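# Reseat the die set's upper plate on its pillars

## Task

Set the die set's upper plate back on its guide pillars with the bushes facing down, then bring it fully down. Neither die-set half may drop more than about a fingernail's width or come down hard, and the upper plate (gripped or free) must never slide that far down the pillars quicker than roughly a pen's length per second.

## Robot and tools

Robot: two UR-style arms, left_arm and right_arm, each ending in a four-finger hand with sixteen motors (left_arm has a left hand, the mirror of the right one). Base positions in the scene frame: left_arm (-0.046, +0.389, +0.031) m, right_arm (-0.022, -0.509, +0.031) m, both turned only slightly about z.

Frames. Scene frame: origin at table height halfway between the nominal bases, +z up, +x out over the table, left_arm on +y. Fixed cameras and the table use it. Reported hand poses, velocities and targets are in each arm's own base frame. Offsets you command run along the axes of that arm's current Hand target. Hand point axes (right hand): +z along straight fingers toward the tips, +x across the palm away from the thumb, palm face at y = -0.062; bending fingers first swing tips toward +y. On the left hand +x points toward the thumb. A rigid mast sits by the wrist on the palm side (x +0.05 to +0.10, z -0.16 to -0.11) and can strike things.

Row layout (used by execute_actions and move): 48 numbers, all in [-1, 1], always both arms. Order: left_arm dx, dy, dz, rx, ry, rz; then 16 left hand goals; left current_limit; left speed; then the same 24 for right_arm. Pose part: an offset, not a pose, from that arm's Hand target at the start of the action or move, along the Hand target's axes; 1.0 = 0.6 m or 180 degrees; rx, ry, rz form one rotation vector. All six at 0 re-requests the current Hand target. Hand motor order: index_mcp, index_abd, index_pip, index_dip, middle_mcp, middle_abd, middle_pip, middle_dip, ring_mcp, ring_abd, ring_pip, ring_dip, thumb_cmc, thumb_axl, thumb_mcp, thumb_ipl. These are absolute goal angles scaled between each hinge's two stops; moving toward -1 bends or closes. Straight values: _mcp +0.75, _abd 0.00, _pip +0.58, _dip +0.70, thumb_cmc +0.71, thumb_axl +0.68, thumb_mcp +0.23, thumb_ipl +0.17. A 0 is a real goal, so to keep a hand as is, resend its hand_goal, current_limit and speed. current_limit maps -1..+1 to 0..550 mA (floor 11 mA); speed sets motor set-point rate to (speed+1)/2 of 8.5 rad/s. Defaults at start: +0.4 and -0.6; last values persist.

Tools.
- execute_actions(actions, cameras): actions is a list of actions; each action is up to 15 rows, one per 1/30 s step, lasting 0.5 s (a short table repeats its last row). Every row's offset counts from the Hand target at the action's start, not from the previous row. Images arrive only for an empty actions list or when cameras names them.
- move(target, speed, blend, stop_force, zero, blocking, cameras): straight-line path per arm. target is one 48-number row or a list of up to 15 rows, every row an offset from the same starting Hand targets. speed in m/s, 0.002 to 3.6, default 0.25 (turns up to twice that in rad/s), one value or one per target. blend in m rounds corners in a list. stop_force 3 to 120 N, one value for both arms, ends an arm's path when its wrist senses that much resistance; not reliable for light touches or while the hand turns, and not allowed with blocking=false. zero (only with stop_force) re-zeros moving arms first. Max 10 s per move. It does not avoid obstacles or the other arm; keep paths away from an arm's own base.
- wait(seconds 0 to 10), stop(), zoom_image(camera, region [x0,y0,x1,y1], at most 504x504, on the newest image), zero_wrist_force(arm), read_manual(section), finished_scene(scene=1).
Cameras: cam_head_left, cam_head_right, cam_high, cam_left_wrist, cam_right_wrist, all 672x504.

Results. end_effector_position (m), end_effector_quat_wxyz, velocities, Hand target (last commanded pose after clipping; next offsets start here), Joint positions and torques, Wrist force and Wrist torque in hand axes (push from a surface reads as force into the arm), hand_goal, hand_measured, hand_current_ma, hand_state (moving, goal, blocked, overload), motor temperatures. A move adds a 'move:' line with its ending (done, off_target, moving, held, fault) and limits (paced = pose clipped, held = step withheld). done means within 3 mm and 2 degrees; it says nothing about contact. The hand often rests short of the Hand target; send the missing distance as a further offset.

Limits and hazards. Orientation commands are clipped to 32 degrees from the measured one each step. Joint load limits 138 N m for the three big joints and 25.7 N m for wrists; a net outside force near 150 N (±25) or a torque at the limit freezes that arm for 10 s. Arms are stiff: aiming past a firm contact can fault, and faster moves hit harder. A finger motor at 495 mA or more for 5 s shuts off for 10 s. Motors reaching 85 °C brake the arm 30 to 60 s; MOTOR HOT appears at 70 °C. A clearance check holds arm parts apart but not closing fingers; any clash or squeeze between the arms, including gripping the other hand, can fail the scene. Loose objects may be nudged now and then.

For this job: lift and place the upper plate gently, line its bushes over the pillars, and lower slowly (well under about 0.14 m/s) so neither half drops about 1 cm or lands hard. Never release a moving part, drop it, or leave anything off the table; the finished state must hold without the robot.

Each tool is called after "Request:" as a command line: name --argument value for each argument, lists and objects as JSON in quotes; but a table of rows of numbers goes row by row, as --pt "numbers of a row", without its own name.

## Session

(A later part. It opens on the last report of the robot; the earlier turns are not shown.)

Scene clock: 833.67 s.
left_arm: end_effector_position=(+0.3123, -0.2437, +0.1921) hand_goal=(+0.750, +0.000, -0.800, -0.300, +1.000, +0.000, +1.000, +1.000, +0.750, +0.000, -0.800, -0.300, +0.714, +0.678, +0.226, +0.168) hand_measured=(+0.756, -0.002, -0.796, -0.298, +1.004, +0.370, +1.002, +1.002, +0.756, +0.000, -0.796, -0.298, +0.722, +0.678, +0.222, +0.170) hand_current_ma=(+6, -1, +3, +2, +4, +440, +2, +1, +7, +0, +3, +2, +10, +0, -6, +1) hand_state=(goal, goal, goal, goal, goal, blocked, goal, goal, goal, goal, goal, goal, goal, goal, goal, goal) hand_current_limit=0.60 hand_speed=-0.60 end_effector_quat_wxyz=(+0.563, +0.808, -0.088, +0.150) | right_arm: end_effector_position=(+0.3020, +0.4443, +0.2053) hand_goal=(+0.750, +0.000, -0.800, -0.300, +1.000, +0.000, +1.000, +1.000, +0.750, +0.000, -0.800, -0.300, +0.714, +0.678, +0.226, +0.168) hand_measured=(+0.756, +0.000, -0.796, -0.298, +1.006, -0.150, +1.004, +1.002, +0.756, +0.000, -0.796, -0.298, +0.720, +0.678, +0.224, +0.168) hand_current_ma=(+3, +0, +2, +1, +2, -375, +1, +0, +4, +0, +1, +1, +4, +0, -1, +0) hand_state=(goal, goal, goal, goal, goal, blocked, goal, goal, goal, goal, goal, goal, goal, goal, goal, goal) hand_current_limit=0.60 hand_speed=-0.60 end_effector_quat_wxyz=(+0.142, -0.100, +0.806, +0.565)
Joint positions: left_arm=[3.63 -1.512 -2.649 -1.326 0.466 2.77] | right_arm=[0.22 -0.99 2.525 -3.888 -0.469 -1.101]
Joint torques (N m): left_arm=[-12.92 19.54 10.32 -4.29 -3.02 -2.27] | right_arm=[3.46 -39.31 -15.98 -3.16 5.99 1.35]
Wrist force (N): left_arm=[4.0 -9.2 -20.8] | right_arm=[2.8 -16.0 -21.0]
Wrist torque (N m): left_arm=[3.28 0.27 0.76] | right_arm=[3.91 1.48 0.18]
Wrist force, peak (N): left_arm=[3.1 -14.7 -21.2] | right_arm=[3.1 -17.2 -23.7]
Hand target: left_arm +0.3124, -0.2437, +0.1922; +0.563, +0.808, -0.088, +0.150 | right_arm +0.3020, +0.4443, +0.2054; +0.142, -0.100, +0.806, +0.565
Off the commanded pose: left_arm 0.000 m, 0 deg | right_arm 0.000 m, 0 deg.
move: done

Request:
move --target '[-0.0001,-0.0003,0.0001,0,0,0,0.75,0,-0.8,-0.3,1,0,1,1,0.75,0,-0.8,-0.3,0.714,0.678,0.226,0.168,0.6,-0.6,0.0005,-0.0012,0.0004,0,0,0,0.75,0,-0.8,-0.3,1,0,1,1,0.75,0,-0.8,-0.3,0.714,0.678,0.226,0.168,0.6,-0.6]' --speed 0.02

Scene clock: 837.17 s.
left_arm: end_effector_position=(+0.3124, -0.2437, +0.1920) hand_goal=(+0.750, +0.000, -0.800, -0.300, +1.000, +0.000, +1.000, +1.000, +0.750, +0.000, -0.800, -0.300, +0.714, +0.678, +0.226, +0.168) hand_measured=(+0.756, -0.002, -0.796, -0.298, +1.004, +0.370, +1.002, +1.002, +0.756, +0.000, -0.796, -0.298, +0.722, +0.678, +0.222, +0.170) hand_current_ma=(+6, -1, +3, +2, +4, +440, +2, +1, +7, +0, +3, +2, +10, +0, -6, +1) hand_state=(goal, goal, goal, goal, goal, blocked, goal, goal, goal, goal, goal, goal, goal, goal, goal, goal) hand_current_limit=0.60 hand_speed=-0.60 end_effector_quat_wxyz=(+0.563, +0.808, -0.088, +0.150) | right_arm: end_effector_position=(+0.3019, +0.4443, +0.2045) hand_goal=(+0.750, +0.000, -0.800, -0.300, +1.000, +0.000, +1.000, +1.000, +0.750, +0.000, -0.800, -0.300, +0.714, +0.678, +0.226, +0.168) hand_measured=(+0.756, +0.000, -0.796, -0.298, +1.004, -0.150, +1.004, +1.002, +0.756, +0.000, -0.796, -0.298, +0.720, +0.678, +0.224, +0.168) hand_current_ma=(+3, +0, +2, +1, +2, -375, +1, +0, +4, +0, +1, +1, +4, +0, -1, +0) hand_state=(goal, goal, goal, goal, goal, blocked, goal, goal, goal, goal, goal, goal, goal, goal, goal, goal) hand_current_limit=0.60 hand_speed=-0.60 end_effector_quat_wxyz=(+0.142, -0.100, +0.806, +0.565)
Joint positions: left_arm=[3.63 -1.513 -2.649 -1.325 0.466 2.77] | right_arm=[0.22 -0.987 2.525 -3.891 -0.469 -1.101]
Joint torques (N m): left_arm=[-21.68 -2.5 -0.94 0.09 -2.62 -1.99] | right_arm=[8.08 -17.8 -20.17 -2.53 4.45 -1.23]
Wrist force (N): left_arm=[5.0 -9.1 -20.2] | right_arm=[-1.5 -3.8 -30.4]
Wrist torque (N m): left_arm=[3.20 0.31 0.93] | right_arm=[4.77 1.43 -0.07]
Wrist force, peak (N): left_arm=[3.7 -11.3 -20.2] | right_arm=[-1.5 -3.9 -30.5]
Hand target: left_arm +0.3124, -0.2437, +0.1920; +0.563, +0.808, -0.088, +0.150 | right_arm +0.3020, +0.4443, +0.2045; +0.142, -0.100, +0.806, +0.565
Off the commanded pose: left_arm 0.000 m, 0 deg | right_arm 0.000 m, 0 deg.
move: done

Request:
move --target '[0,-0.00046,-0.00125,0,0,0,0.75,0,-0.8,-0.3,1,0,1,1,0.75,0,-0.8,-0.3,0.714,0.678,0.226,0.168,0.6,-0.6,0,-0.00046,-0.00125,0,0,0,0.75,0,-0.8,-0.3,1,0,1,1,0.75,0,-0.8,-0.3,0.714,0.678,0.226,0.168,0.6,-0.6]' --speed 0.02

Scene clock: 842.30 s.
left_arm: end_effector_position=(+0.3124, -0.2429, +0.1920) hand_goal=(+0.750, +0.000, -0.800, -0.300, +1.000, +0.000, +1.000, +1.000, +0.750, +0.000, -0.800, -0.300, +0.714, +0.678, +0.226, +0.168) hand_measured=(+0.756, -0.002, -0.796, -0.298, +1.002, +0.374, +1.002, +1.000, +0.756, +0.000, -0.796, -0.298, +0.722, +0.678, +0.222, +0.170) hand_current_ma=(+6, -1, +3, +2, +3, +440, +1, +1, +7, +0, +3, +2, +10, +0, -6, +1) hand_state=(goal, goal, goal, goal, goal, blocked, goal, goal, goal, goal, goal, goal, goal, goal, goal, goal) hand_current_limit=0.60 hand_speed=-0.60 end_effector_quat_wxyz=(+0.563, +0.808, -0.088, +0.150) | right_arm: end_effector_position=(+0.3020, +0.4434, +0.2045) hand_goal=(+0.750, +0.000, -0.800, -0.300, +1.000, +0.000, +1.000, +1.000, +0.750, +0.000, -0.800, -0.300, +0.714, +0.678, +0.226, +0.168) hand_measured=(+0.756, +0.000, -0.796, -0.298, +1.004, -0.150, +1.002, +1.002, +0.756, +0.000, -0.796, -0.298, +0.720, +0.678, +0.224, +0.168) hand_current_ma=(+3, +0, +2, +1, +1, -375, +1, +0, +4, +0, +1, +1, +4, +0, -1, +0) hand_state=(goal, goal, goal, goal, goal, blocked, goal, goal, goal, goal, goal, goal, goal, goal, goal, goal) hand_current_limit=0.60 hand_speed=-0.60 end_effector_quat_wxyz=(+0.142, -0.100, +0.806, +0.565)
Joint positions: left_arm=[3.633 -1.512 -2.648 -1.331 0.468 2.775] | right_arm=[0.217 -0.988 2.527 -3.889 -0.467 -1.105]
Joint torques (N m): left_arm=[1.25 20.84 13 -1.81 -0.17 1.8] | right_arm=[-2.55 -36.87 6.41 -2.42 4.69 -0.64]
Wrist force (N): left_arm=[3.5 -7.1 -12.9] | right_arm=[-0.2 -8.5 -13.0]
Wrist torque (N m): left_arm=[2.01 0.23 0.64] | right_arm=[2.39 0.97 0.01]
Wrist force, peak (N): left_arm=[4.7 -10.6 -20.8] | right_arm=[-1.3 -4.4 -29.3]
Hand target: left_arm +0.3124, -0.2429, +0.1920; +0.563, +0.808, -0.088, +0.150 | right_arm +0.3020, +0.4435, +0.2045; +0.142, -0.100, +0.806, +0.565
Off the commanded pose: left_arm 0.000 m, 0 deg | right_arm 0.000 m, 0 deg.
move: done

Request:
move --pt "0 -0.0003 -0.0008 0 0 0 0.75 0 -0.8 -0.3 1 0 1 1 0.75 0 -0.8 -0.3 0.714 0.678 0.226 0.168 0.6 -0.6 0 -0.0003 -0.0008 0 0 0 0.75 0 -0.8 -0.3 1 0 1 1 0.75 0 -0.8 -0.3 0.714 0.678 0.226 0.168 0.6 -0.6" --pt "-0.0074 -0.0149 0.0045 0 0 0 0.75 0 -0.8 -0.3 1 0 1 1 0.75 0 -0.8 -0.3 0.714 0.678 0.226 0.168 0.6 -0.6 0.0074 -0.0149 0.0045 0 0 0 0.75 0 -0.8 -0.3 1 0 1 1 0.75 0 -0.8 -0.3 0.714 0.678 0.226 0.168 0.6 -0.6" --speed 0.02

Scene clock: 846.70 s.
left_arm: end_effector_position=(+0.3113, -0.2424, +0.1816) hand_goal=(+0.750, +0.000, -0.800, -0.300, +1.000, +0.000, +1.000, +1.000, +0.750, +0.000, -0.800, -0.300, +0.714, +0.678, +0.226, +0.168) hand_measured=(+0.756, -0.002, -0.796, -0.298, +1.002, +0.408, +1.002, +1.000, +0.756, +0.000, -0.796, -0.298, +0.722, +0.678, +0.222, +0.170) hand_current_ma=(+6, -1, +3, +2, +1, +440, +1, +0, +7, +0, +3, +2, +10, +0, -6, +1) hand_state=(goal, goal, goal, goal, goal, blocked, goal, goal, goal, goal, goal, goal, goal, goal, goal, goal) hand_current_limit=0.60 hand_speed=-0.60 end_effector_quat_wxyz=(+0.563, +0.808, -0.088, +0.150) end_effector_velocity=(+0.000, +0.000, +0.001) end_effector_angular_velocity=(-0.002, +0.003, +0.001) | right_arm: end_effector_position=(+0.3010, +0.4429, +0.1942) hand_goal=(+0.750, +0.000, -0.800, -0.300, +1.000, +0.000, +1.000, +1.000, +0.750, +0.000, -0.800, -0.300, +0.714, +0.678, +0.226, +0.168) hand_measured=(+0.756, +0.000, -0.796, -0.298, +1.002, -0.064, +1.002, +1.002, +0.756, +0.000, -0.796, -0.298, +0.722, +0.678, +0.224, +0.168) hand_current_ma=(+3, +0, +1, +1, +1, -99, +1, +0, +4, +0, +1, +1, +4, +0, -1, +0) hand_state=(goal, goal, goal, goal, goal, blocked, goal, goal, goal, goal, goal, goal, goal, goal, goal, goal) hand_current_limit=0.60 hand_speed=-0.60 end_effector_quat_wxyz=(+0.142, -0.100, +0.807, +0.565)
Joint positions: left_arm=[3.637 -1.553 -2.661 -1.282 0.47 2.78] | right_arm=[0.216 -0.946 2.526 -3.928 -0.467 -1.106]
Joint velocities: left_arm=[0.002 0.003 0.001 -0.008 0.001 0] | right_arm=[within noise]
Joint torques (N m): left_arm=[-6.97 20.63 10.09 -3.02 -0.91 -1.17] | right_arm=[15.05 -35.72 -16.56 -0.72 -0.12 1.22]
Wrist force (N): left_arm=[2.7 1.9 -19.2] | right_arm=[0.4 0.7 -24.4]
Wrist torque (N m): left_arm=[2.37 0.26 0.55] | right_arm=[3.44 1.06 0.21]
Wrist force, peak (N): left_arm=[3.1 4.8 -20.8] | right_arm=[-1.2 15.9 -36.8]
Hand target: left_arm +0.3114, -0.2424, +0.1817; +0.563, +0.808, -0.088, +0.150 | right_arm +0.3010, +0.4429, +0.1943; +0.142, -0.100, +0.806, +0.565
Off the commanded pose: left_arm 0.000 m, 0 deg | right_arm 0.000 m, 0 deg.
move: done

Request:
move --pt "0 -0.0002 -0.0005 0 0 0 0.75 0 -0.8 -0.3 1 0 1 1 0.75 0 -0.8 -0.3 0.714 0.678 0.226 0.168 0.6 -0.6 0 -0.0003 -0.0008 0 0 0 0.75 0 -0.8 -0.3 1 0 1 1 0.75 0 -0.8 -0.3 0.714 0.678 0.226 0.168 0.6 -0.6" --pt "-0.0074 -0.0148 0.0048 0 0 0 0.75 0 -0.8 -0.3 1 0 1 1 0.75 0 -0.8 -0.3 0.714 0.678 0.226 0.168 0.6 -0.6 0.0074 -0.0149 0.0045 0 0 0 0.75 0 -0.8 -0.3 1 0 1 1 0.75 0 -0.8 -0.3 0.714 0.678 0.226 0.168 0.6 -0.6" --speed 0.02 --cameras '["cam_high","cam_head_left","cam_left_wrist","cam_right_wrist"]'

Request:
zoom_image --camera "cam_high" --region '[290, 180, 400, 250]'

Request:
zoom_image --camera "cam_left_wrist" --region '[240, 80, 520, 280]'

Request:
zoom_image --camera "cam_right_wrist" --region '[150, 80, 450, 290]'

Scene clock: 852.93 s.
left_arm: end_effector_position=(+0.3103, -0.2421, +0.1713) hand_goal=(+0.750, +0.000, -0.800, -0.300, +1.000, +0.000, +1.000, +1.000, +0.750, +0.000, -0.800, -0.300, +0.714, +0.678, +0.226, +0.168) hand_measured=(+0.756, -0.002, -0.796, -0.298, +1.002, +0.408, +1.002, +1.000, +0.756, +0.000, -0.796, -0.298, +0.722, +0.678, +0.222, +0.170) hand_current_ma=(+6, -1, +3, +2, +1, +440, +1, +0, +7, +0, +3, +2, +10, +0, -6, +1) hand_state=(goal, goal, goal, goal, goal, blocked, goal, goal, goal, goal, goal, goal, goal, goal, goal, goal) hand_current_limit=0.60 hand_speed=-0.60 end_effector_quat_wxyz=(+0.563, +0.808, -0.088, +0.150) end_effector_velocity=(-0.001, -0.001, +0.001) end_effector_angular_velocity=(-0.002, +0.003, -0.001) | right_arm: end_effector_position=(+0.3000, +0.4424, +0.1839) hand_goal=(+0.750, +0.000, -0.800, -0.300, +1.000, +0.000, +1.000, +1.000, +0.750, +0.000, -0.800, -0.300, +0.714, +0.678, +0.226, +0.168) hand_measured=(+0.756, +0.000, -0.796, -0.298, +1.002, -0.028, +1.002, +1.000, +0.756, +0.000, -0.796, -0.298, +0.722, +0.678, +0.224, +0.168) hand_current_ma=(+3, +0, +1, +1, +1, -26, +0, +0, +4, +0, +1, +1, +4, +0, -1, +0) hand_state=(goal, goal, goal, goal, goal, moving, goal, goal, goal, goal, goal, goal, goal, goal, goal, goal) hand_current_limit=0.60 hand_speed=-0.60 end_effector_quat_wxyz=(+0.142, -0.100, +0.807, +0.565) end_effector_velocity=(+0.000, +0.000, +0.000) end_effector_angular_velocity=(-0.001, +0.000, +0.000)
Joint positions: left_arm=[3.64 -1.597 -2.673 -1.23 0.472 2.785] | right_arm=[0.216 -0.905 2.523 -3.966 -0.466 -1.107]
Joint velocities: left_arm=[-0.002 0.004 0 -0.007 0 0] | right_arm=[0 -0.003 0 0.005 -0.001 -0.001]
Joint torques (N m): left_arm=[-4.18 22.03 10.15 -2.82 -0.59 -1.53] | right_arm=[14.49 -33.98 -13.95 0.31 -0.58 1.37]
Wrist force (N): left_arm=[3.8 0.8 -13.8] | right_arm=[-2.3 5.0 -22.8]
Wrist torque (N m): left_arm=[1.73 0.33 0.70] | right_arm=[3.11 0.94 -0.06]
Wrist force, peak (N): left_arm=[3.1 3.2 -19.2] | right_arm=[-2.0 9.7 -28.1]
Hand target: left_arm +0.3104, -0.2421, +0.1714; +0.563, +0.808, -0.088, +0.150 | right_arm +0.3000, +0.4424, +0.1840; +0.142, -0.100, +0.806, +0.565
Off the commanded pose: left_arm 0.000 m, 0 deg | right_arm 0.000 m, 0 deg.
move: done
Images, in order (width x height): cam_head_left 672x504, cam_high 672x504, cam_left_wrist 672x504, cam_right_wrist 672x504.

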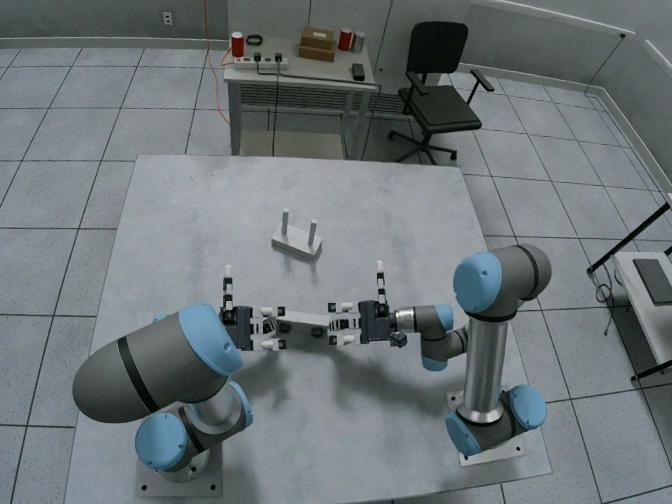

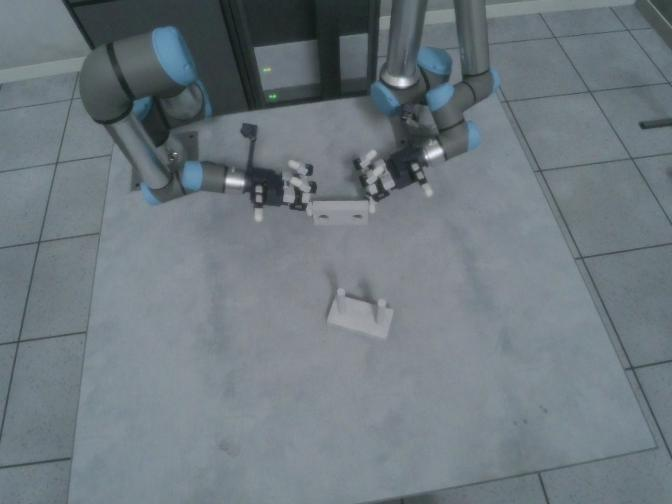

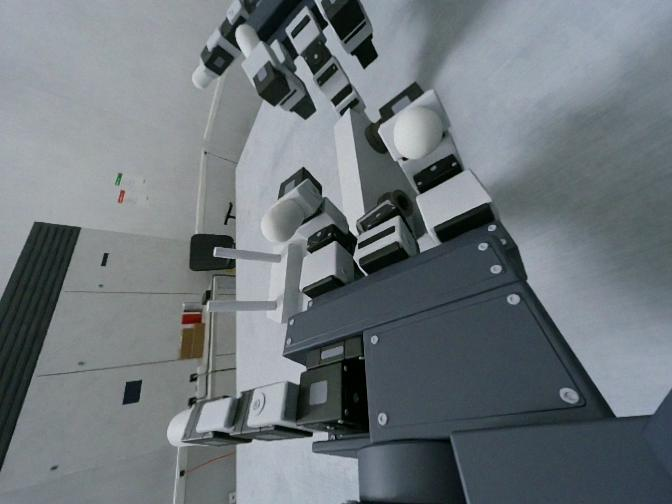

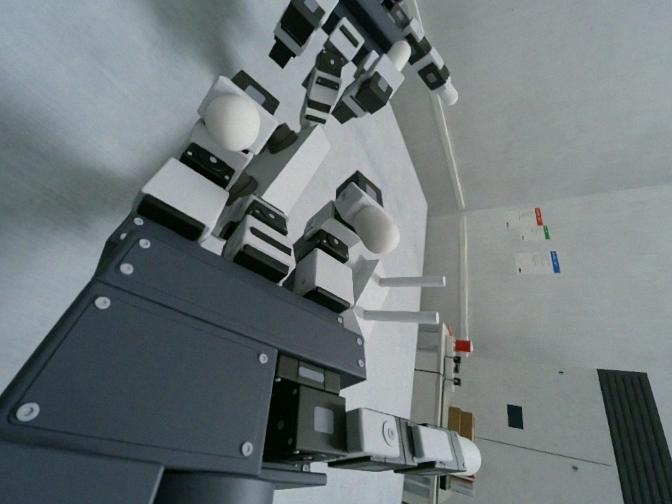

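Scaled by 4.582 from the camera's 672x504 image, which has a finer 960x720 frame.

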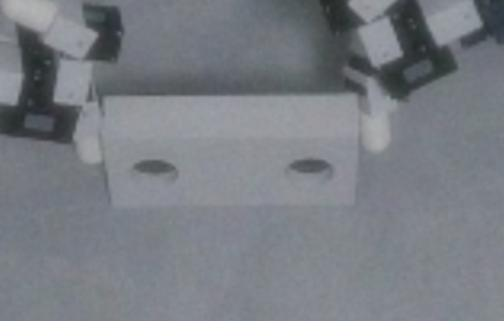

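Scaled by 1.800 from the camera's 672x504 image, which has a finer 960x720 frame.

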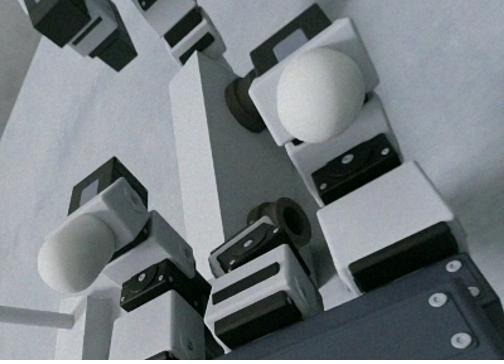

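Scaled by 1.680 from the camera's 672x504 image, which has a finer 960x720 frame.

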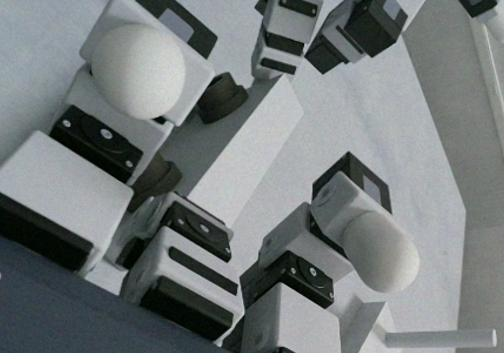

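Request:
move --target '[0,-0.0023,-0.0063,0,0,0,0.75,0,-0.8,-0.3,1,0,1,1,0.75,0,-0.8,-0.3,0.714,0.678,0.226,0.168,0.6,-0.6,0,-0.0007,-0.0019,0,0,0,0.75,0,-0.8,-0.3,1,0,1,1,0.75,0,-0.8,-0.3,0.714,0.678,0.226,0.168,0.6,-0.6]' --speed 0.02 --cameras '["cam_left_wrist","cam_high"]'

Request:
zoom_image --camera "cam_high" --region '[290, 180, 400, 250]'

Scene clock: 860.63 s.
left_arm: end_effector_position=(+0.3103, -0.2380, +0.1714) hand_goal=(+0.750, +0.000, -0.800, -0.300, +1.000, +0.000, +1.000, +1.000, +0.750, +0.000, -0.800, -0.300, +0.714, +0.678, +0.226, +0.168) hand_measured=(+0.756, -0.002, -0.796, -0.298, +1.000, +0.226, +1.000, +1.000, +0.756, +0.000, -0.796, -0.298, +0.722, +0.678, +0.222, +0.170) hand_current_ma=(+6, -1, +3, +2, +0, +440, +0, +0, +7, +0, +3, +2, +10, +0, -6, +1) hand_state=(goal, goal, goal, goal, goal, blocked, goal, goal, goal, goal, goal, goal, goal, goal, goal, goal) hand_current_limit=0.60 hand_speed=-0.60 end_effector_quat_wxyz=(+0.563, +0.808, -0.088, +0.150) | right_arm: end_effector_position=(+0.3000, +0.4412, +0.1840) hand_goal=(+0.750, +0.000, -0.800, -0.300, +1.000, +0.000, +1.000, +1.000, +0.750, +0.000, -0.800, -0.300, +0.714, +0.678, +0.226, +0.168) hand_measured=(+0.756, +0.000, -0.796, -0.298, +1.000, -0.016, +1.000, +1.000, +0.756, +0.000, -0.796, -0.298, +0.722, +0.678, +0.224, +0.168) hand_current_ma=(+3, +0, +1, +1, +0, -12, +0, +0, +4, +0, +1, +1, +4, +0, -1, +0) hand_state=(goal, goal, goal, goal, goal, goal, goal, goal, goal, goal, goal, goal, goal, goal, goal, goal) hand_current_limit=0.60 hand_speed=-0.60 end_effector_quat_wxyz=(+0.142, -0.100, +0.806, +0.565)
Joint positions: left_arm=[3.654 -1.594 -2.668 -1.257 0.483 2.807] | right_arm=[0.212 -0.906 2.526 -3.962 -0.463 -1.113]
Joint torques (N m): left_arm=[-13.52 16.27 6.65 2.58 -1.56 -2.6] | right_arm=[-1.58 -35.86 7.4 -2.17 3.06 0.55]
Wrist force (N): left_arm=[4.3 1.8 -3.8] | right_arm=[-3.3 -1.4 -4.1]
Wrist torque (N m): left_arm=[0.46 0.17 0.77] | right_arm=[0.69 0.46 -0.25]
Wrist force, peak (N): left_arm=[4.3 1.9 -13.9] | right_arm=[-2.3 6.0 -23.4]
Hand target: left_arm +0.3103, -0.2381, +0.1714; +0.563, +0.808, -0.088, +0.150 | right_arm +0.3000, +0.4412, +0.1840; +0.142, -0.100, +0.806, +0.565
Off the commanded pose: left_arm 0.000 m, 0 deg | right_arm 0.000 m, 0 deg.
move: done
Images, in order (width x height): cam_high 672x504, cam_left_wrist 672x504.

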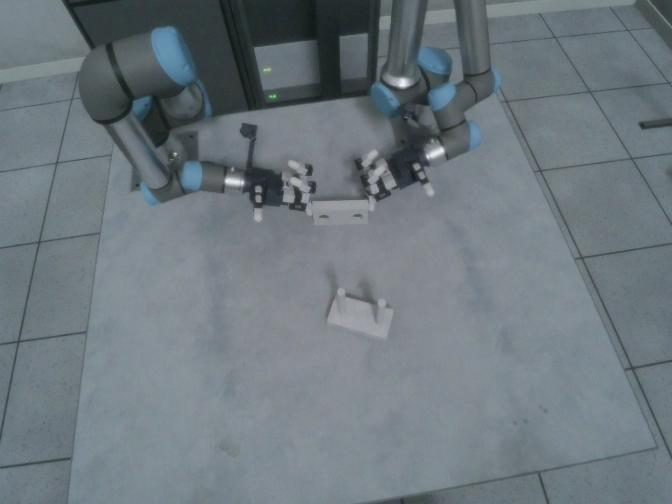

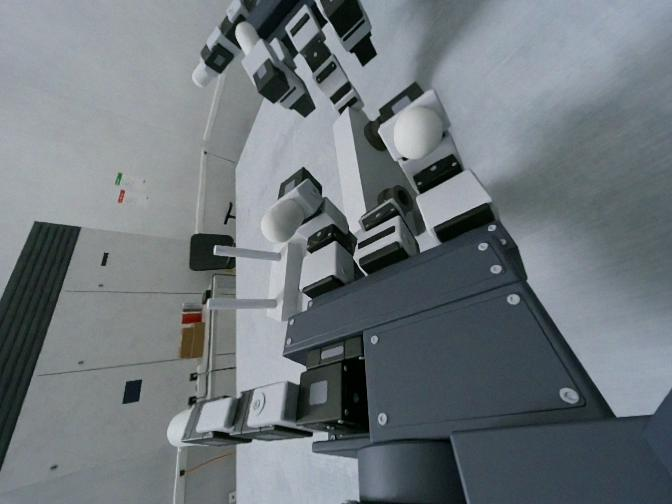

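Scaled by 4.582 from the camera's 672x504 image, which has a finer 960x720 frame.

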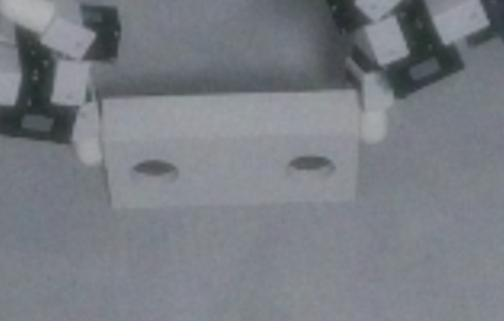

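Request:
move --target '[0,-0.0023,-0.0063,0,0,0,0.75,0,-0.8,-0.3,1,0,1,1,0.75,0,-0.8,-0.3,0.714,0.678,0.226,0.168,0.6,-0.6,0,-0.0003,-0.0008,0,0,0,0.75,0,-0.8,-0.3,1,0,1,1,0.75,0,-0.8,-0.3,0.714,0.678,0.226,0.168,0.6,-0.6]' --speed 0.02 --cameras '["cam_left_wrist"]'

Request:
zoom_image --camera "cam_left_wrist" --region '[240, 80, 520, 300]'

Scene clock: 864.33 s.
left_arm: end_effector_position=(+0.3102, -0.2340, +0.1714) hand_goal=(+0.750, +0.000, -0.800, -0.300, +1.000, +0.000, +1.000, +1.000, +0.750, +0.000, -0.800, -0.300, +0.714, +0.678, +0.226, +0.168) hand_measured=(+0.756, -0.002, -0.796, -0.298, +1.000, +0.002, +1.000, +1.000, +0.756, +0.000, -0.796, -0.298, +0.722, +0.678, +0.222, +0.170) hand_current_ma=(+6, -1, +3, +2, +0, +1, +0, +0, +7, +0, +3, +2, +10, +0, -6, +1) hand_state=(goal, goal, goal, goal, goal, goal, goal, goal, goal, goal, goal, goal, goal, goal, goal, goal) hand_current_limit=0.60 hand_speed=-0.60 end_effector_quat_wxyz=(+0.563, +0.808, -0.088, +0.150) | right_arm: end_effector_position=(+0.3000, +0.4407, +0.1840) hand_goal=(+0.750, +0.000, -0.800, -0.300, +1.000, +0.000, +1.000, +1.000, +0.750, +0.000, -0.800, -0.300, +0.714, +0.678, +0.226, +0.168) hand_measured=(+0.756, +0.000, -0.796, -0.298, +1.000, -0.016, +1.000, +1.000, +0.756, +0.000, -0.796, -0.298, +0.722, +0.678, +0.224, +0.168) hand_current_ma=(+3, +0, +1, +1, +0, -11, +0, +0, +4, +0, +1, +1, +4, +0, -1, +0) hand_state=(goal, goal, goal, goal, goal, goal, goal, goal, goal, goal, goal, goal, goal, goal, goal, goal) hand_current_limit=0.60 hand_speed=-0.60 end_effector_quat_wxyz=(+0.142, -0.100, +0.806, +0.565)
Joint positions: left_arm=[3.668 -1.591 -2.664 -1.283 0.493 2.828] | right_arm=[0.21 -0.907 2.528 -3.96 -0.462 -1.116]
Joint torques (N m): left_arm=[-7.58 19.31 11.85 3.5 -1.98 -1.86] | right_arm=[-7.7 -36.25 11.34 -1.21 2.64 -0.7]
Wrist force (N): left_arm=[1.1 2.3 2.1] | right_arm=[-3.2 0.5 -0.6]
Wrist torque (N m): left_arm=[-0.46 -0.03 0.28] | right_arm=[0.07 0.38 -0.19]
Wrist force, peak (N): left_arm=[4.5 1.7 -4.5] | right_arm=[-3.4 -1.5 -4.3]
Hand target: left_arm +0.3102, -0.2340, +0.1714; +0.563, +0.808, -0.088, +0.150 | right_arm +0.3000, +0.4407, +0.1840; +0.142, -0.100, +0.806, +0.565
Off the commanded pose: left_arm 0.000 m, 0 deg | right_arm 0.000 m, 0 deg.
move: done
Images, in order (width x height): cam_left_wrist 672x504.

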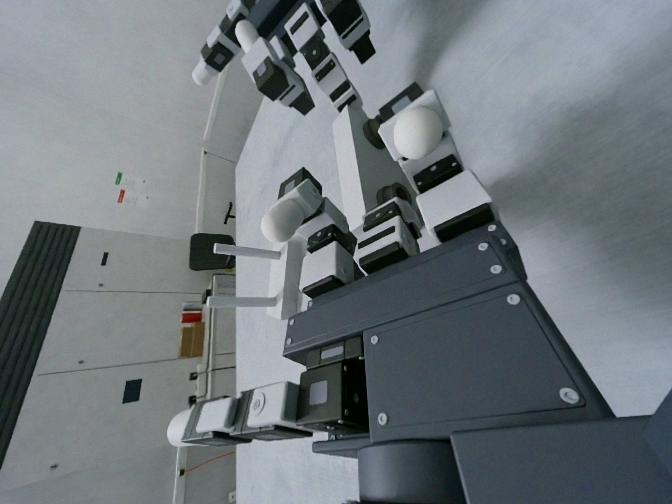

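Scaled by 1.800 from the camera's 672x504 image, which has a finer 960x720 frame.

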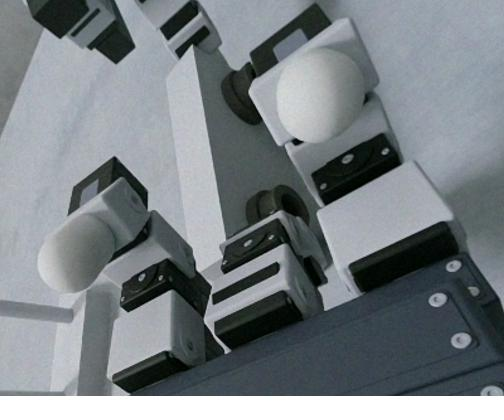

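Request:
execute_actions --actions '[]' --cameras '["cam_high","cam_head_left","cam_head_right"]'

Request:
zoom_image --camera "cam_high" --region '[300, 185, 380, 235]'

Request:
zoom_image --camera "cam_head_left" --region '[260, 290, 350, 350]'

Scene clock: 869.40 s.
left_arm: end_effector_position=(+0.3102, -0.2340, +0.1714) hand_goal=(+0.750, +0.000, -0.800, -0.300, +1.000, +0.000, +1.000, +1.000, +0.750, +0.000, -0.800, -0.300, +0.714, +0.678, +0.226, +0.168) hand_measured=(+0.756, -0.002, -0.796, -0.298, +1.000, +0.002, +1.000, +1.000, +0.756, +0.000, -0.796, -0.298, +0.722, +0.678, +0.222, +0.170) hand_current_ma=(+6, -1, +3, +2, +0, +1, +0, +0, +7, +0, +3, +2, +10, +0, -6, +1) hand_state=(goal, goal, goal, goal, goal, goal, goal, goal, goal, goal, goal, goal, goal, goal, goal, goal) hand_current_limit=0.60 hand_speed=-0.60 end_effector_quat_wxyz=(+0.563, +0.808, -0.088, +0.150) | right_arm: end_effector_position=(+0.3000, +0.4407, +0.1840) hand_goal=(+0.750, +0.000, -0.800, -0.300, +1.000, +0.000, +1.000, +1.000, +0.750, +0.000, -0.800, -0.300, +0.714, +0.678, +0.226, +0.168) hand_measured=(+0.756, +0.000, -0.796, -0.298, +1.000, -0.016, +1.000, +1.000, +0.756, +0.000, -0.796, -0.298, +0.722, +0.678, +0.224, +0.168) hand_current_ma=(+3, +0, +1, +1, +0, -11, +0, +0, +4, +0, +1, +1, +4, +0, -1, +0) hand_state=(goal, goal, goal, goal, goal, goal, goal, goal, goal, goal, goal, goal, goal, goal, goal, goal) hand_current_limit=0.60 hand_speed=-0.60 end_effector_quat_wxyz=(+0.142, -0.100, +0.806, +0.565)
Joint positions: left_arm=[3.668 -1.591 -2.664 -1.283 0.493 2.827] | right_arm=[0.21 -0.907 2.528 -3.96 -0.462 -1.116]
Joint velocities: within noise
Joint torques (N m): left_arm=[-10.63 8.12 4.75 3.49 -2.79 -2.32] | right_arm=[3.83 -36.04 -3.28 -2.64 -0.58 1.69]
Motor temperatures (°C): left_arm=[43 33 32 43 46 43] | right_arm=[33 36 39 41 44 38]
Wrist force (N): left_arm=[1.1 2.5 2.4] | right_arm=[-3.4 0.5 -0.7]
Wrist torque (N m): left_arm=[-0.47 -0.01 0.34] | right_arm=[0.07 0.40 -0.20]
Wrist force, peak (N): left_arm=[0.9 2.8 2.3] | right_arm=[-3.5 1.1 -0.8]
Hand target: left_arm +0.3102, -0.2340, +0.1714; +0.563, +0.808, -0.088, +0.150 | right_arm +0.3000, +0.4407, +0.1840; +0.142, -0.100, +0.806, +0.565
Off the commanded pose: left_arm 0.000 m, 0 deg | right_arm 0.000 m, 0 deg.
Images, in order (width x height): cam_head_left 672x504, cam_head_right 672x504, cam_high 672x504.

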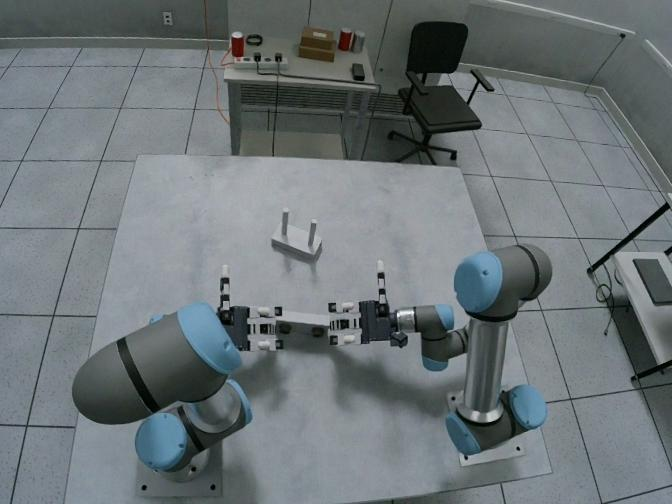

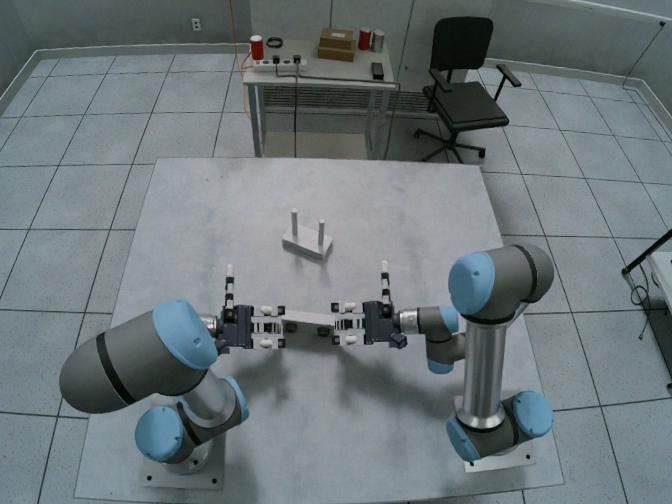

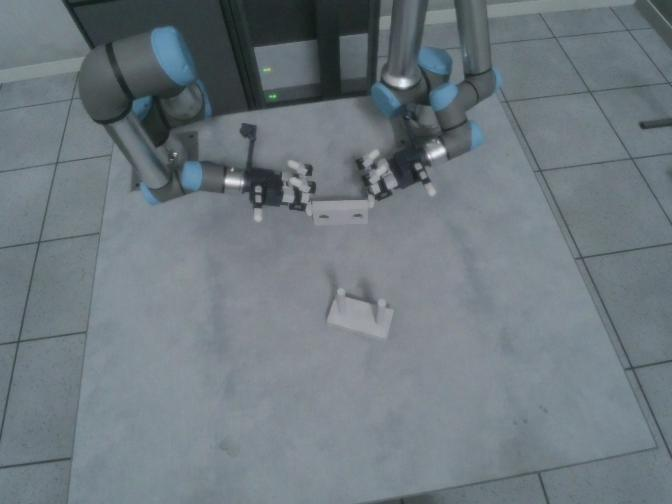

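Scaled by 6.300 from the camera's 672x504 image, which has a finer 960x720 frame.

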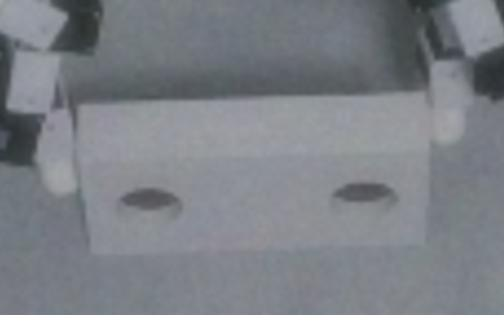

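Scaled by 5.600 from the camera's 672x504 image, which has a finer 960x720 frame.

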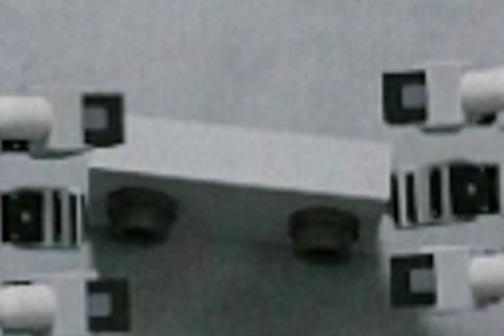

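Request:
move --pt "0 0 0 0 0 0 0.75 0 -0.8 -0.3 1 0 1 1 0.75 0 -0.8 -0.3 0.714 0.678 0.226 0.168 0.6 -0.6 0 -0.0018 -0.005 0 0 0 0.75 0 -0.8 -0.3 1 0 1 1 0.75 0 -0.8 -0.3 0.714 0.678 0.226 0.168 0.6 -0.6" --pt "0.1145 -0.0287 0.0105 0 -0.038 -0.1044 0.75 0 -0.8 -0.3 1 0 1 1 0.75 0 -0.8 -0.3 0.714 0.678 0.226 0.168 0.6 -0.6 -0.0902 -0.0323 0.006 0 0.038 0.1044 0.75 0 -0.8 -0.3 1 0 1 1 0.75 0 -0.8 -0.3 0.714 0.678 0.226 0.168 0.6 -0.6" --pt "0.2126 -0.0867 0.0316 0 -0.076 -0.2088 0.75 0 -0.8 -0.3 1 0 1 1 0.75 0 -0.8 -0.3 0.714 0.678 0.226 0.168 0.6 -0.6 -0.1665 -0.0921 0.0278 0 0.076 0.2088 0.75 0 -0.8 -0.3 1 0 1 1 0.75 0 -0.8 -0.3 0.714 0.678 0.226 0.168 0.6 -0.6" --speed '[0.02,0.1,0.1]' --blend '[0,0.01,0]' --cameras '["cam_high","cam_left_wrist"]'

Request:
zoom_image --camera "cam_high" --region '[300, 185, 380, 235]'

Scene clock: 894.93 s.
left_arm: end_effector_position=(+0.4488, -0.2304, +0.1628) hand_goal=(+0.750, +0.000, -0.800, -0.300, +1.000, +0.000, +1.000, +1.000, +0.750, +0.000, -0.800, -0.300, +0.714, +0.678, +0.226, +0.168) hand_measured=(+0.756, -0.002, -0.796, -0.298, +1.000, +0.002, +1.000, +1.000, +0.756, +0.000, -0.796, -0.298, +0.722, +0.678, +0.222, +0.170) hand_current_ma=(+6, -1, +3, +2, +0, +1, +0, +0, +7, +0, +3, +2, +10, +0, -6, +1) hand_state=(goal, goal, goal, goal, goal, goal, goal, goal, goal, goal, goal, goal, goal, goal, goal, goal) hand_current_limit=0.60 hand_speed=-0.60 end_effector_quat_wxyz=(+0.567, +0.805, +0.111, -0.135) | right_arm: end_effector_position=(+0.4137, +0.4375, +0.1641) hand_goal=(+0.750, +0.000, -0.800, -0.300, +1.000, +0.000, +1.000, +1.000, +0.750, +0.000, -0.800, -0.300, +0.714, +0.678, +0.226, +0.168) hand_measured=(+0.756, +0.000, -0.796, -0.298, +1.000, -0.002, +1.000, +1.000, +0.756, +0.000, -0.796, -0.298, +0.722, +0.678, +0.224, +0.168) hand_current_ma=(+3, +0, +1, +1, +0, +0, +0, +0, +4, +0, +1, +1, +4, +0, -1, +0) hand_state=(goal, goal, goal, goal, goal, goal, goal, goal, goal, goal, goal, goal, goal, goal, goal, goal) hand_current_limit=0.60 hand_speed=-0.60 end_effector_quat_wxyz=(-0.142, +0.099, +0.807, +0.565)
Joint positions: left_arm=[3.497 -1.847 -2.264 -1.513 0.551 2.188] | right_arm=[0.147 -1.083 2.35 -2.905 -0.327 -1.131]
Joint torques (N m): left_arm=[11.76 36.66 9.91 3.27 -2.16 2.54] | right_arm=[-6.73 -29.82 5.62 -3.77 -0.31 1.67]
Wrist force (N): left_arm=[-0.4 2.1 3.0] | right_arm=[-2.9 0.8 -1.4]
Wrist torque (N m): left_arm=[-0.53 -0.25 0.11] | right_arm=[0.01 0.36 -0.27]
Wrist force, peak (N): left_arm=[-0.2 2.5 3.0] | right_arm=[-3.8 1.3 -0.3]
Hand target: left_arm +0.4489, -0.2303, +0.1629; +0.567, +0.805, +0.111, -0.135 | right_arm +0.4136, +0.4375, +0.1639; -0.142, +0.099, +0.806, +0.565
Off the commanded pose: left_arm 0.000 m, 0 deg | right_arm 0.000 m, 0 deg.
move: done
Images, in order (width x height): cam_high 672x504, cam_left_wrist 672x504.

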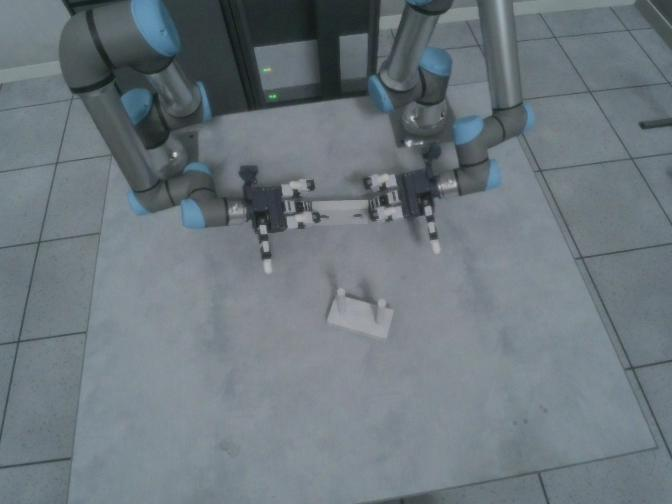

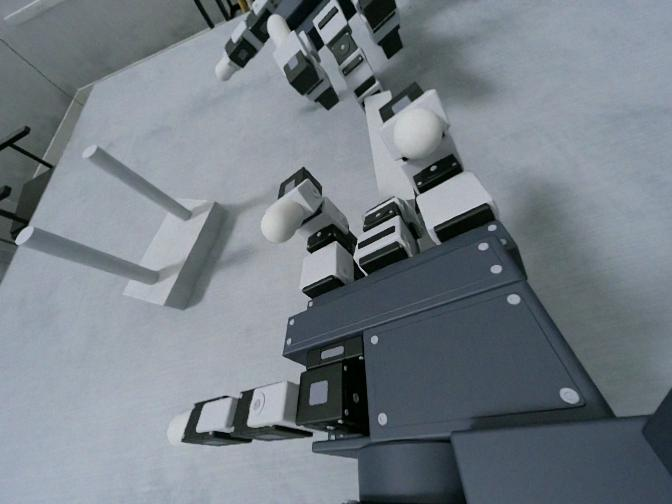

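Scaled by 6.300 from the camera's 672x504 image, which has a finer 960x720 frame.

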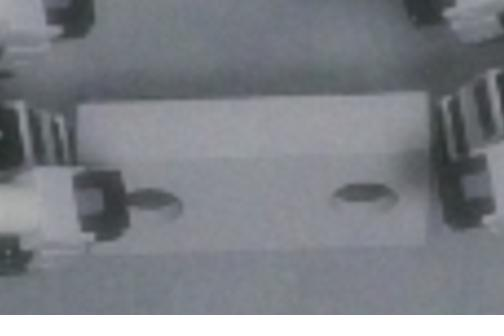

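Request:
move --target '[0,0.0074,0.0204,0,0,0,0.75,0,-0.8,-0.3,1,0,1,1,0.75,0,-0.8,-0.3,0.714,0.678,0.226,0.168,0.6,-0.6,0,0.0034,0.0094,0,0,0,0.75,0,-0.8,-0.3,1,0,1,1,0.75,0,-0.8,-0.3,0.714,0.678,0.226,0.168,0.6,-0.6]' --speed 0.008 --stop_force 3 --cameras '["cam_high"]'

Request:
zoom_image --camera "cam_high" --region '[300, 185, 380, 235]'

Scene clock: 900.73 s.
left_arm: end_effector_position=(+0.4490, -0.2333, +0.1629) hand_goal=(+0.750, +0.000, -0.800, -0.300, +1.000, +0.000, +1.000, +1.000, +0.750, +0.000, -0.800, -0.300, +0.714, +0.678, +0.226, +0.168) hand_measured=(+0.756, -0.002, -0.796, -0.298, +1.000, +0.002, +1.000, +1.000, +0.756, +0.000, -0.796, -0.298, +0.722, +0.678, +0.222, +0.170) hand_current_ma=(+6, -1, +3, +2, +0, +1, +0, +0, +7, +0, +3, +2, +10, +0, -6, +1) hand_state=(goal, goal, goal, goal, goal, goal, goal, goal, goal, goal, goal, goal, goal, goal, goal, goal) hand_current_limit=0.60 hand_speed=-0.60 end_effector_quat_wxyz=(+0.567, +0.805, +0.111, -0.135) | right_arm: end_effector_position=(+0.4135, +0.4387, +0.1639) hand_goal=(+0.750, +0.000, -0.800, -0.300, +1.000, +0.000, +1.000, +1.000, +0.750, +0.000, -0.800, -0.300, +0.714, +0.678, +0.226, +0.168) hand_measured=(+0.756, +0.000, -0.796, -0.298, +1.000, -0.002, +1.000, +1.000, +0.756, +0.000, -0.796, -0.298, +0.722, +0.678, +0.224, +0.168) hand_current_ma=(+3, +0, +1, +1, +0, +0, +0, +0, +4, +0, +1, +1, +4, +0, -1, +0) hand_state=(goal, goal, goal, goal, goal, goal, goal, goal, goal, goal, goal, goal, goal, goal, goal, goal) hand_current_limit=0.60 hand_speed=-0.60 end_effector_quat_wxyz=(-0.143, +0.099, +0.807, +0.565)
Joint positions: left_arm=[3.49 -1.847 -2.265 -1.504 0.545 2.179] | right_arm=[0.15 -1.08 2.349 -2.914 -0.327 -1.122]
Joint torques (N m): left_arm=[8.99 31.47 18 -1.5 0.2 2.95] | right_arm=[-8.97 -38.39 5.43 -1.37 2.4 -1.41]
Wrist force (N): left_arm=[-0.4 2.5 -1.0] | right_arm=[-1.9 -0.2 -4.7]
Wrist torque (N m): left_arm=[0.10 -0.35 0.13] | right_arm=[0.51 0.46 -0.22]
Wrist force, peak (N): left_arm=[-0.5 2.8 -4.0] | right_arm=[-1.7 0.6 -6.0]
Hand target: left_arm +0.4490, -0.2333, +0.1629; +0.567, +0.805, +0.111, -0.135 (not the last commanded pose) | right_arm +0.4135, +0.4387, +0.1639; -0.143, +0.099, +0.807, +0.565 (not the last commanded pose)
Off the commanded pose: left_arm 0.010 m, 0 deg | right_arm 0.005 m, 0 deg.
move: contact (left_arm, right_arm)
Images, in order (width x height): cam_high 672x504.

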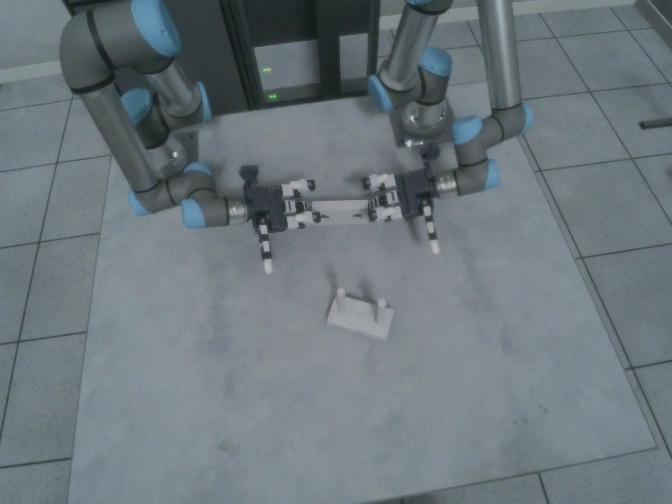

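Scaled by 6.300 from the camera's 672x504 image, which has a finer 960x720 frame.

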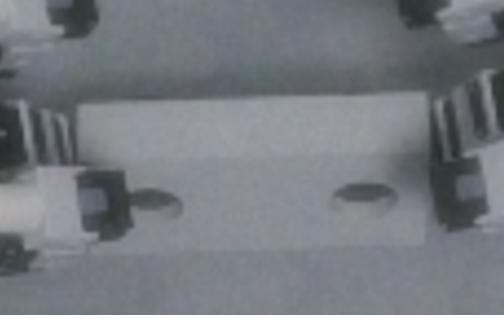

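Request:
execute_actions --actions '[]'

Scene clock: 911.00 s.
left_arm: end_effector_position=(+0.4490, -0.2333, +0.1629) hand_goal=(+0.750, +0.000, -0.800, -0.300, +1.000, +0.000, +1.000, +1.000, +0.750, +0.000, -0.800, -0.300, +0.714, +0.678, +0.226, +0.168) hand_measured=(+0.756, -0.002, -0.796, -0.298, +1.000, +0.002, +1.000, +1.000, +0.756, +0.000, -0.796, -0.298, +0.722, +0.678, +0.222, +0.170) hand_current_ma=(+6, -1, +3, +2, +0, +1, +0, +0, +7, +0, +3, +2, +10, +0, -6, +1) hand_state=(goal, goal, goal, goal, goal, goal, goal, goal, goal, goal, goal, goal, goal, goal, goal, goal) hand_current_limit=0.60 hand_speed=-0.60 end_effector_quat_wxyz=(+0.567, +0.805, +0.111, -0.135) | right_arm: end_effector_position=(+0.4135, +0.4387, +0.1639) hand_goal=(+0.750, +0.000, -0.800, -0.300, +1.000, +0.000, +1.000, +1.000, +0.750, +0.000, -0.800, -0.300, +0.714, +0.678, +0.226, +0.168) hand_measured=(+0.756, +0.000, -0.796, -0.298, +1.000, -0.002, +1.000, +1.000, +0.756, +0.000, -0.796, -0.298, +0.722, +0.678, +0.224, +0.168) hand_current_ma=(+3, +0, +1, +1, +0, +0, +0, +0, +4, +0, +1, +1, +4, +0, -1, +0) hand_state=(goal, goal, goal, goal, goal, goal, goal, goal, goal, goal, goal, goal, goal, goal, goal, goal) hand_current_limit=0.60 hand_speed=-0.60 end_effector_quat_wxyz=(-0.143, +0.099, +0.807, +0.565)
Joint positions: left_arm=[3.49 -1.847 -2.265 -1.504 0.545 2.179] | right_arm=[0.15 -1.08 2.349 -2.914 -0.327 -1.122]
Joint velocities: within noise
Joint torques (N m): left_arm=[9.9 36.51 17.57 -0.37 -0.48 2.66] | right_arm=[-9.51 -37.91 4.79 -1.52 3.81 -1.46]
Motor temperatures (°C): left_arm=[43 33 32 43 46 43] | right_arm=[33 36 39 41 43 38]
Wrist force (N): left_arm=[-0.1 1.8 -0.8] | right_arm=[-2.6 -0.8 -4.3]
Wrist torque (N m): left_arm=[0.06 -0.33 0.12] | right_arm=[0.48 0.48 -0.24]
Wrist force, peak (N): left_arm=[-0.8 3.1 -0.9] | right_arm=[-2.3 0.1 -4.9]
Hand target: left_arm +0.4490, -0.2333, +0.1629; +0.567, +0.805, +0.111, -0.135 (not the last commanded pose) | right_arm +0.4135, +0.4387, +0.1639; -0.143, +0.099, +0.807, +0.565 (not the last commanded pose)
Off the commanded pose: left_arm 0.010 m, 0 deg | right_arm 0.005 m, 0 deg.

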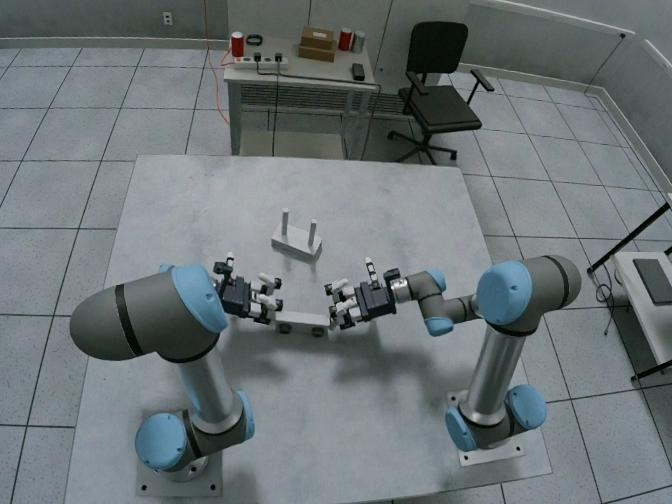

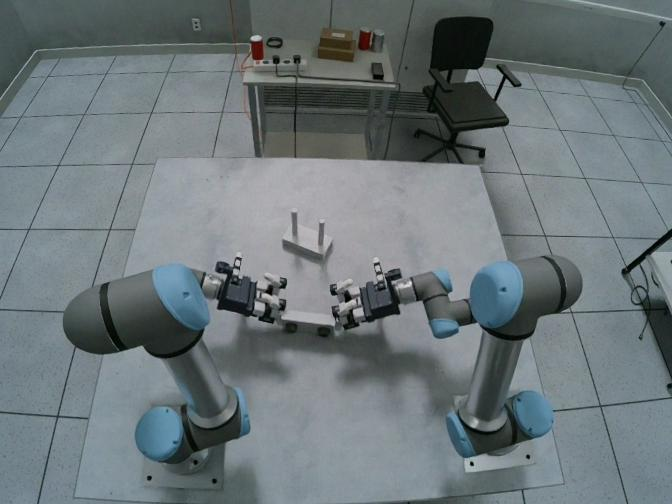

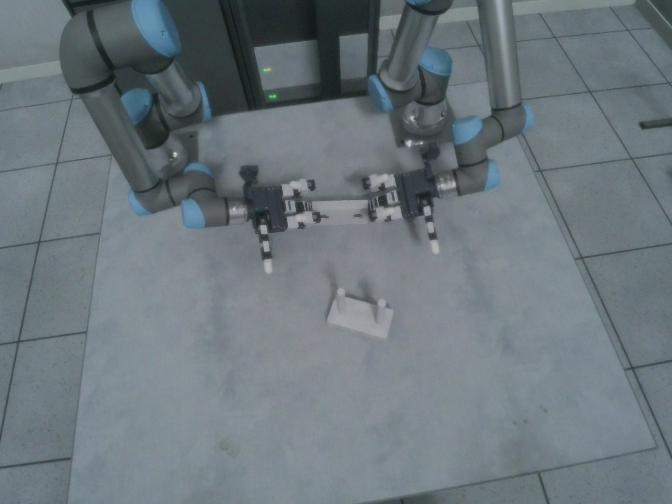

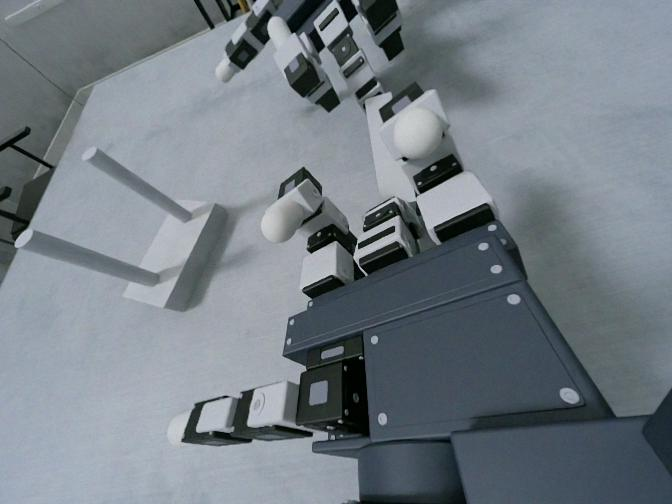

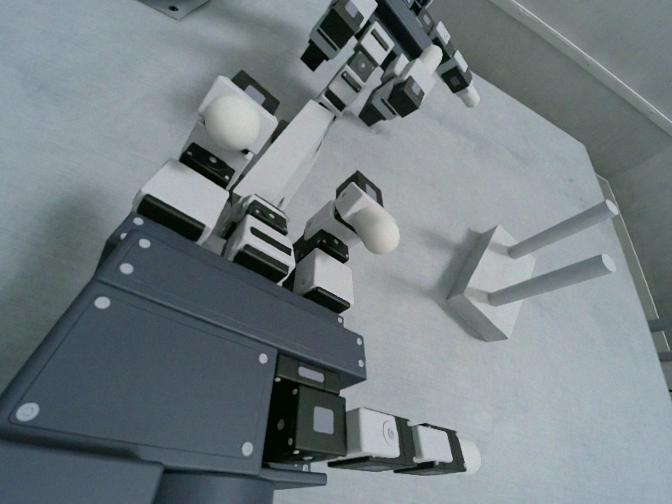

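Request:
move --target '[0,0.00684,0.0188,0,0,0,0.75,0,-0.8,-0.3,1,0,1,1,0.75,0,-0.8,-0.3,0.714,0.678,0.226,0.168,0.6,-0.6,0,0.00342,0.0094,0,0,0,0.75,0,-0.8,-0.3,1,0,1,1,0.75,0,-0.8,-0.3,0.714,0.678,0.226,0.168,0.6,-0.6]' --speed 0.01 --stop_force 6 --cameras '["cam_high"]'

Scene clock: 914.33 s.
left_arm: end_effector_position=(+0.4491, -0.2339, +0.1630) hand_goal=(+0.750, +0.000, -0.800, -0.300, +1.000, +0.000, +1.000, +1.000, +0.750, +0.000, -0.800, -0.300, +0.714, +0.678, +0.226, +0.168) hand_measured=(+0.756, -0.002, -0.796, -0.298, +1.002, -0.002, +1.002, +1.000, +0.756, +0.000, -0.796, -0.298, +0.722, +0.678, +0.222, +0.170) hand_current_ma=(+6, -1, +3, +2, +1, -1, +1, +0, +7, +0, +3, +2, +10, +0, -6, +1) hand_state=(goal, goal, goal, goal, goal, goal, goal, goal, goal, goal, goal, goal, goal, goal, goal, goal) hand_current_limit=0.60 hand_speed=-0.60 end_effector_quat_wxyz=(+0.567, +0.805, +0.111, -0.135) | right_arm: end_effector_position=(+0.4135, +0.4391, +0.1639) hand_goal=(+0.750, +0.000, -0.800, -0.300, +1.000, +0.000, +1.000, +1.000, +0.750, +0.000, -0.800, -0.300, +0.714, +0.678, +0.226, +0.168) hand_measured=(+0.756, +0.000, -0.796, -0.298, +1.002, +0.000, +1.000, +1.000, +0.756, +0.000, -0.796, -0.298, +0.722, +0.678, +0.224, +0.168) hand_current_ma=(+3, +0, +1, +1, +0, +0, +0, +0, +4, +0, +1, +1, +4, +0, -1, +0) hand_state=(goal, goal, goal, goal, goal, goal, goal, goal, goal, goal, goal, goal, goal, goal, goal, goal) hand_current_limit=0.60 hand_speed=-0.60 end_effector_quat_wxyz=(-0.143, +0.100, +0.806, +0.565)
Joint positions: left_arm=[3.488 -1.847 -2.266 -1.502 0.544 2.178] | right_arm=[0.151 -1.079 2.348 -2.918 -0.327 -1.119]
Joint torques (N m): left_arm=[7.82 31.23 17.56 -0.06 -0.39 1.35] | right_arm=[-6.76 -37.41 5.02 -1.95 1.59 0.16]
Wrist force (N): left_arm=[-0.9 1.4 -5.3] | right_arm=[-1.5 -0.7 -10.9]
Wrist torque (N m): left_arm=[0.86 -0.48 0.14] | right_arm=[1.24 0.59 -0.17]
Wrist force, peak (N): left_arm=[-0.7 2.2 -10.9] | right_arm=[-0.7 -1.8 -14.8]
Hand target: left_arm +0.4491, -0.2339, +0.1630; +0.567, +0.805, +0.111, -0.135 (not the last commanded pose) | right_arm +0.4135, +0.4391, +0.1639; -0.143, +0.100, +0.806, +0.565 (not the last commanded pose)
Off the commanded pose: left_arm 0.011 m, 0 deg | right_arm 0.006 m, 0 deg.
move: contact (left_arm, right_arm)
Images, in order (width x height): cam_high 672x504.

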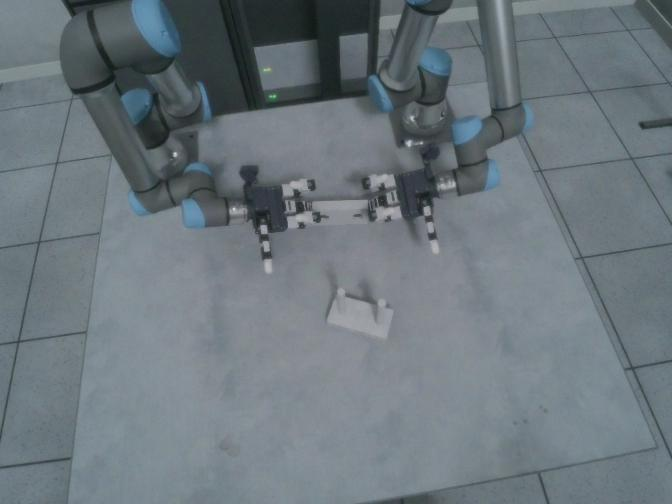

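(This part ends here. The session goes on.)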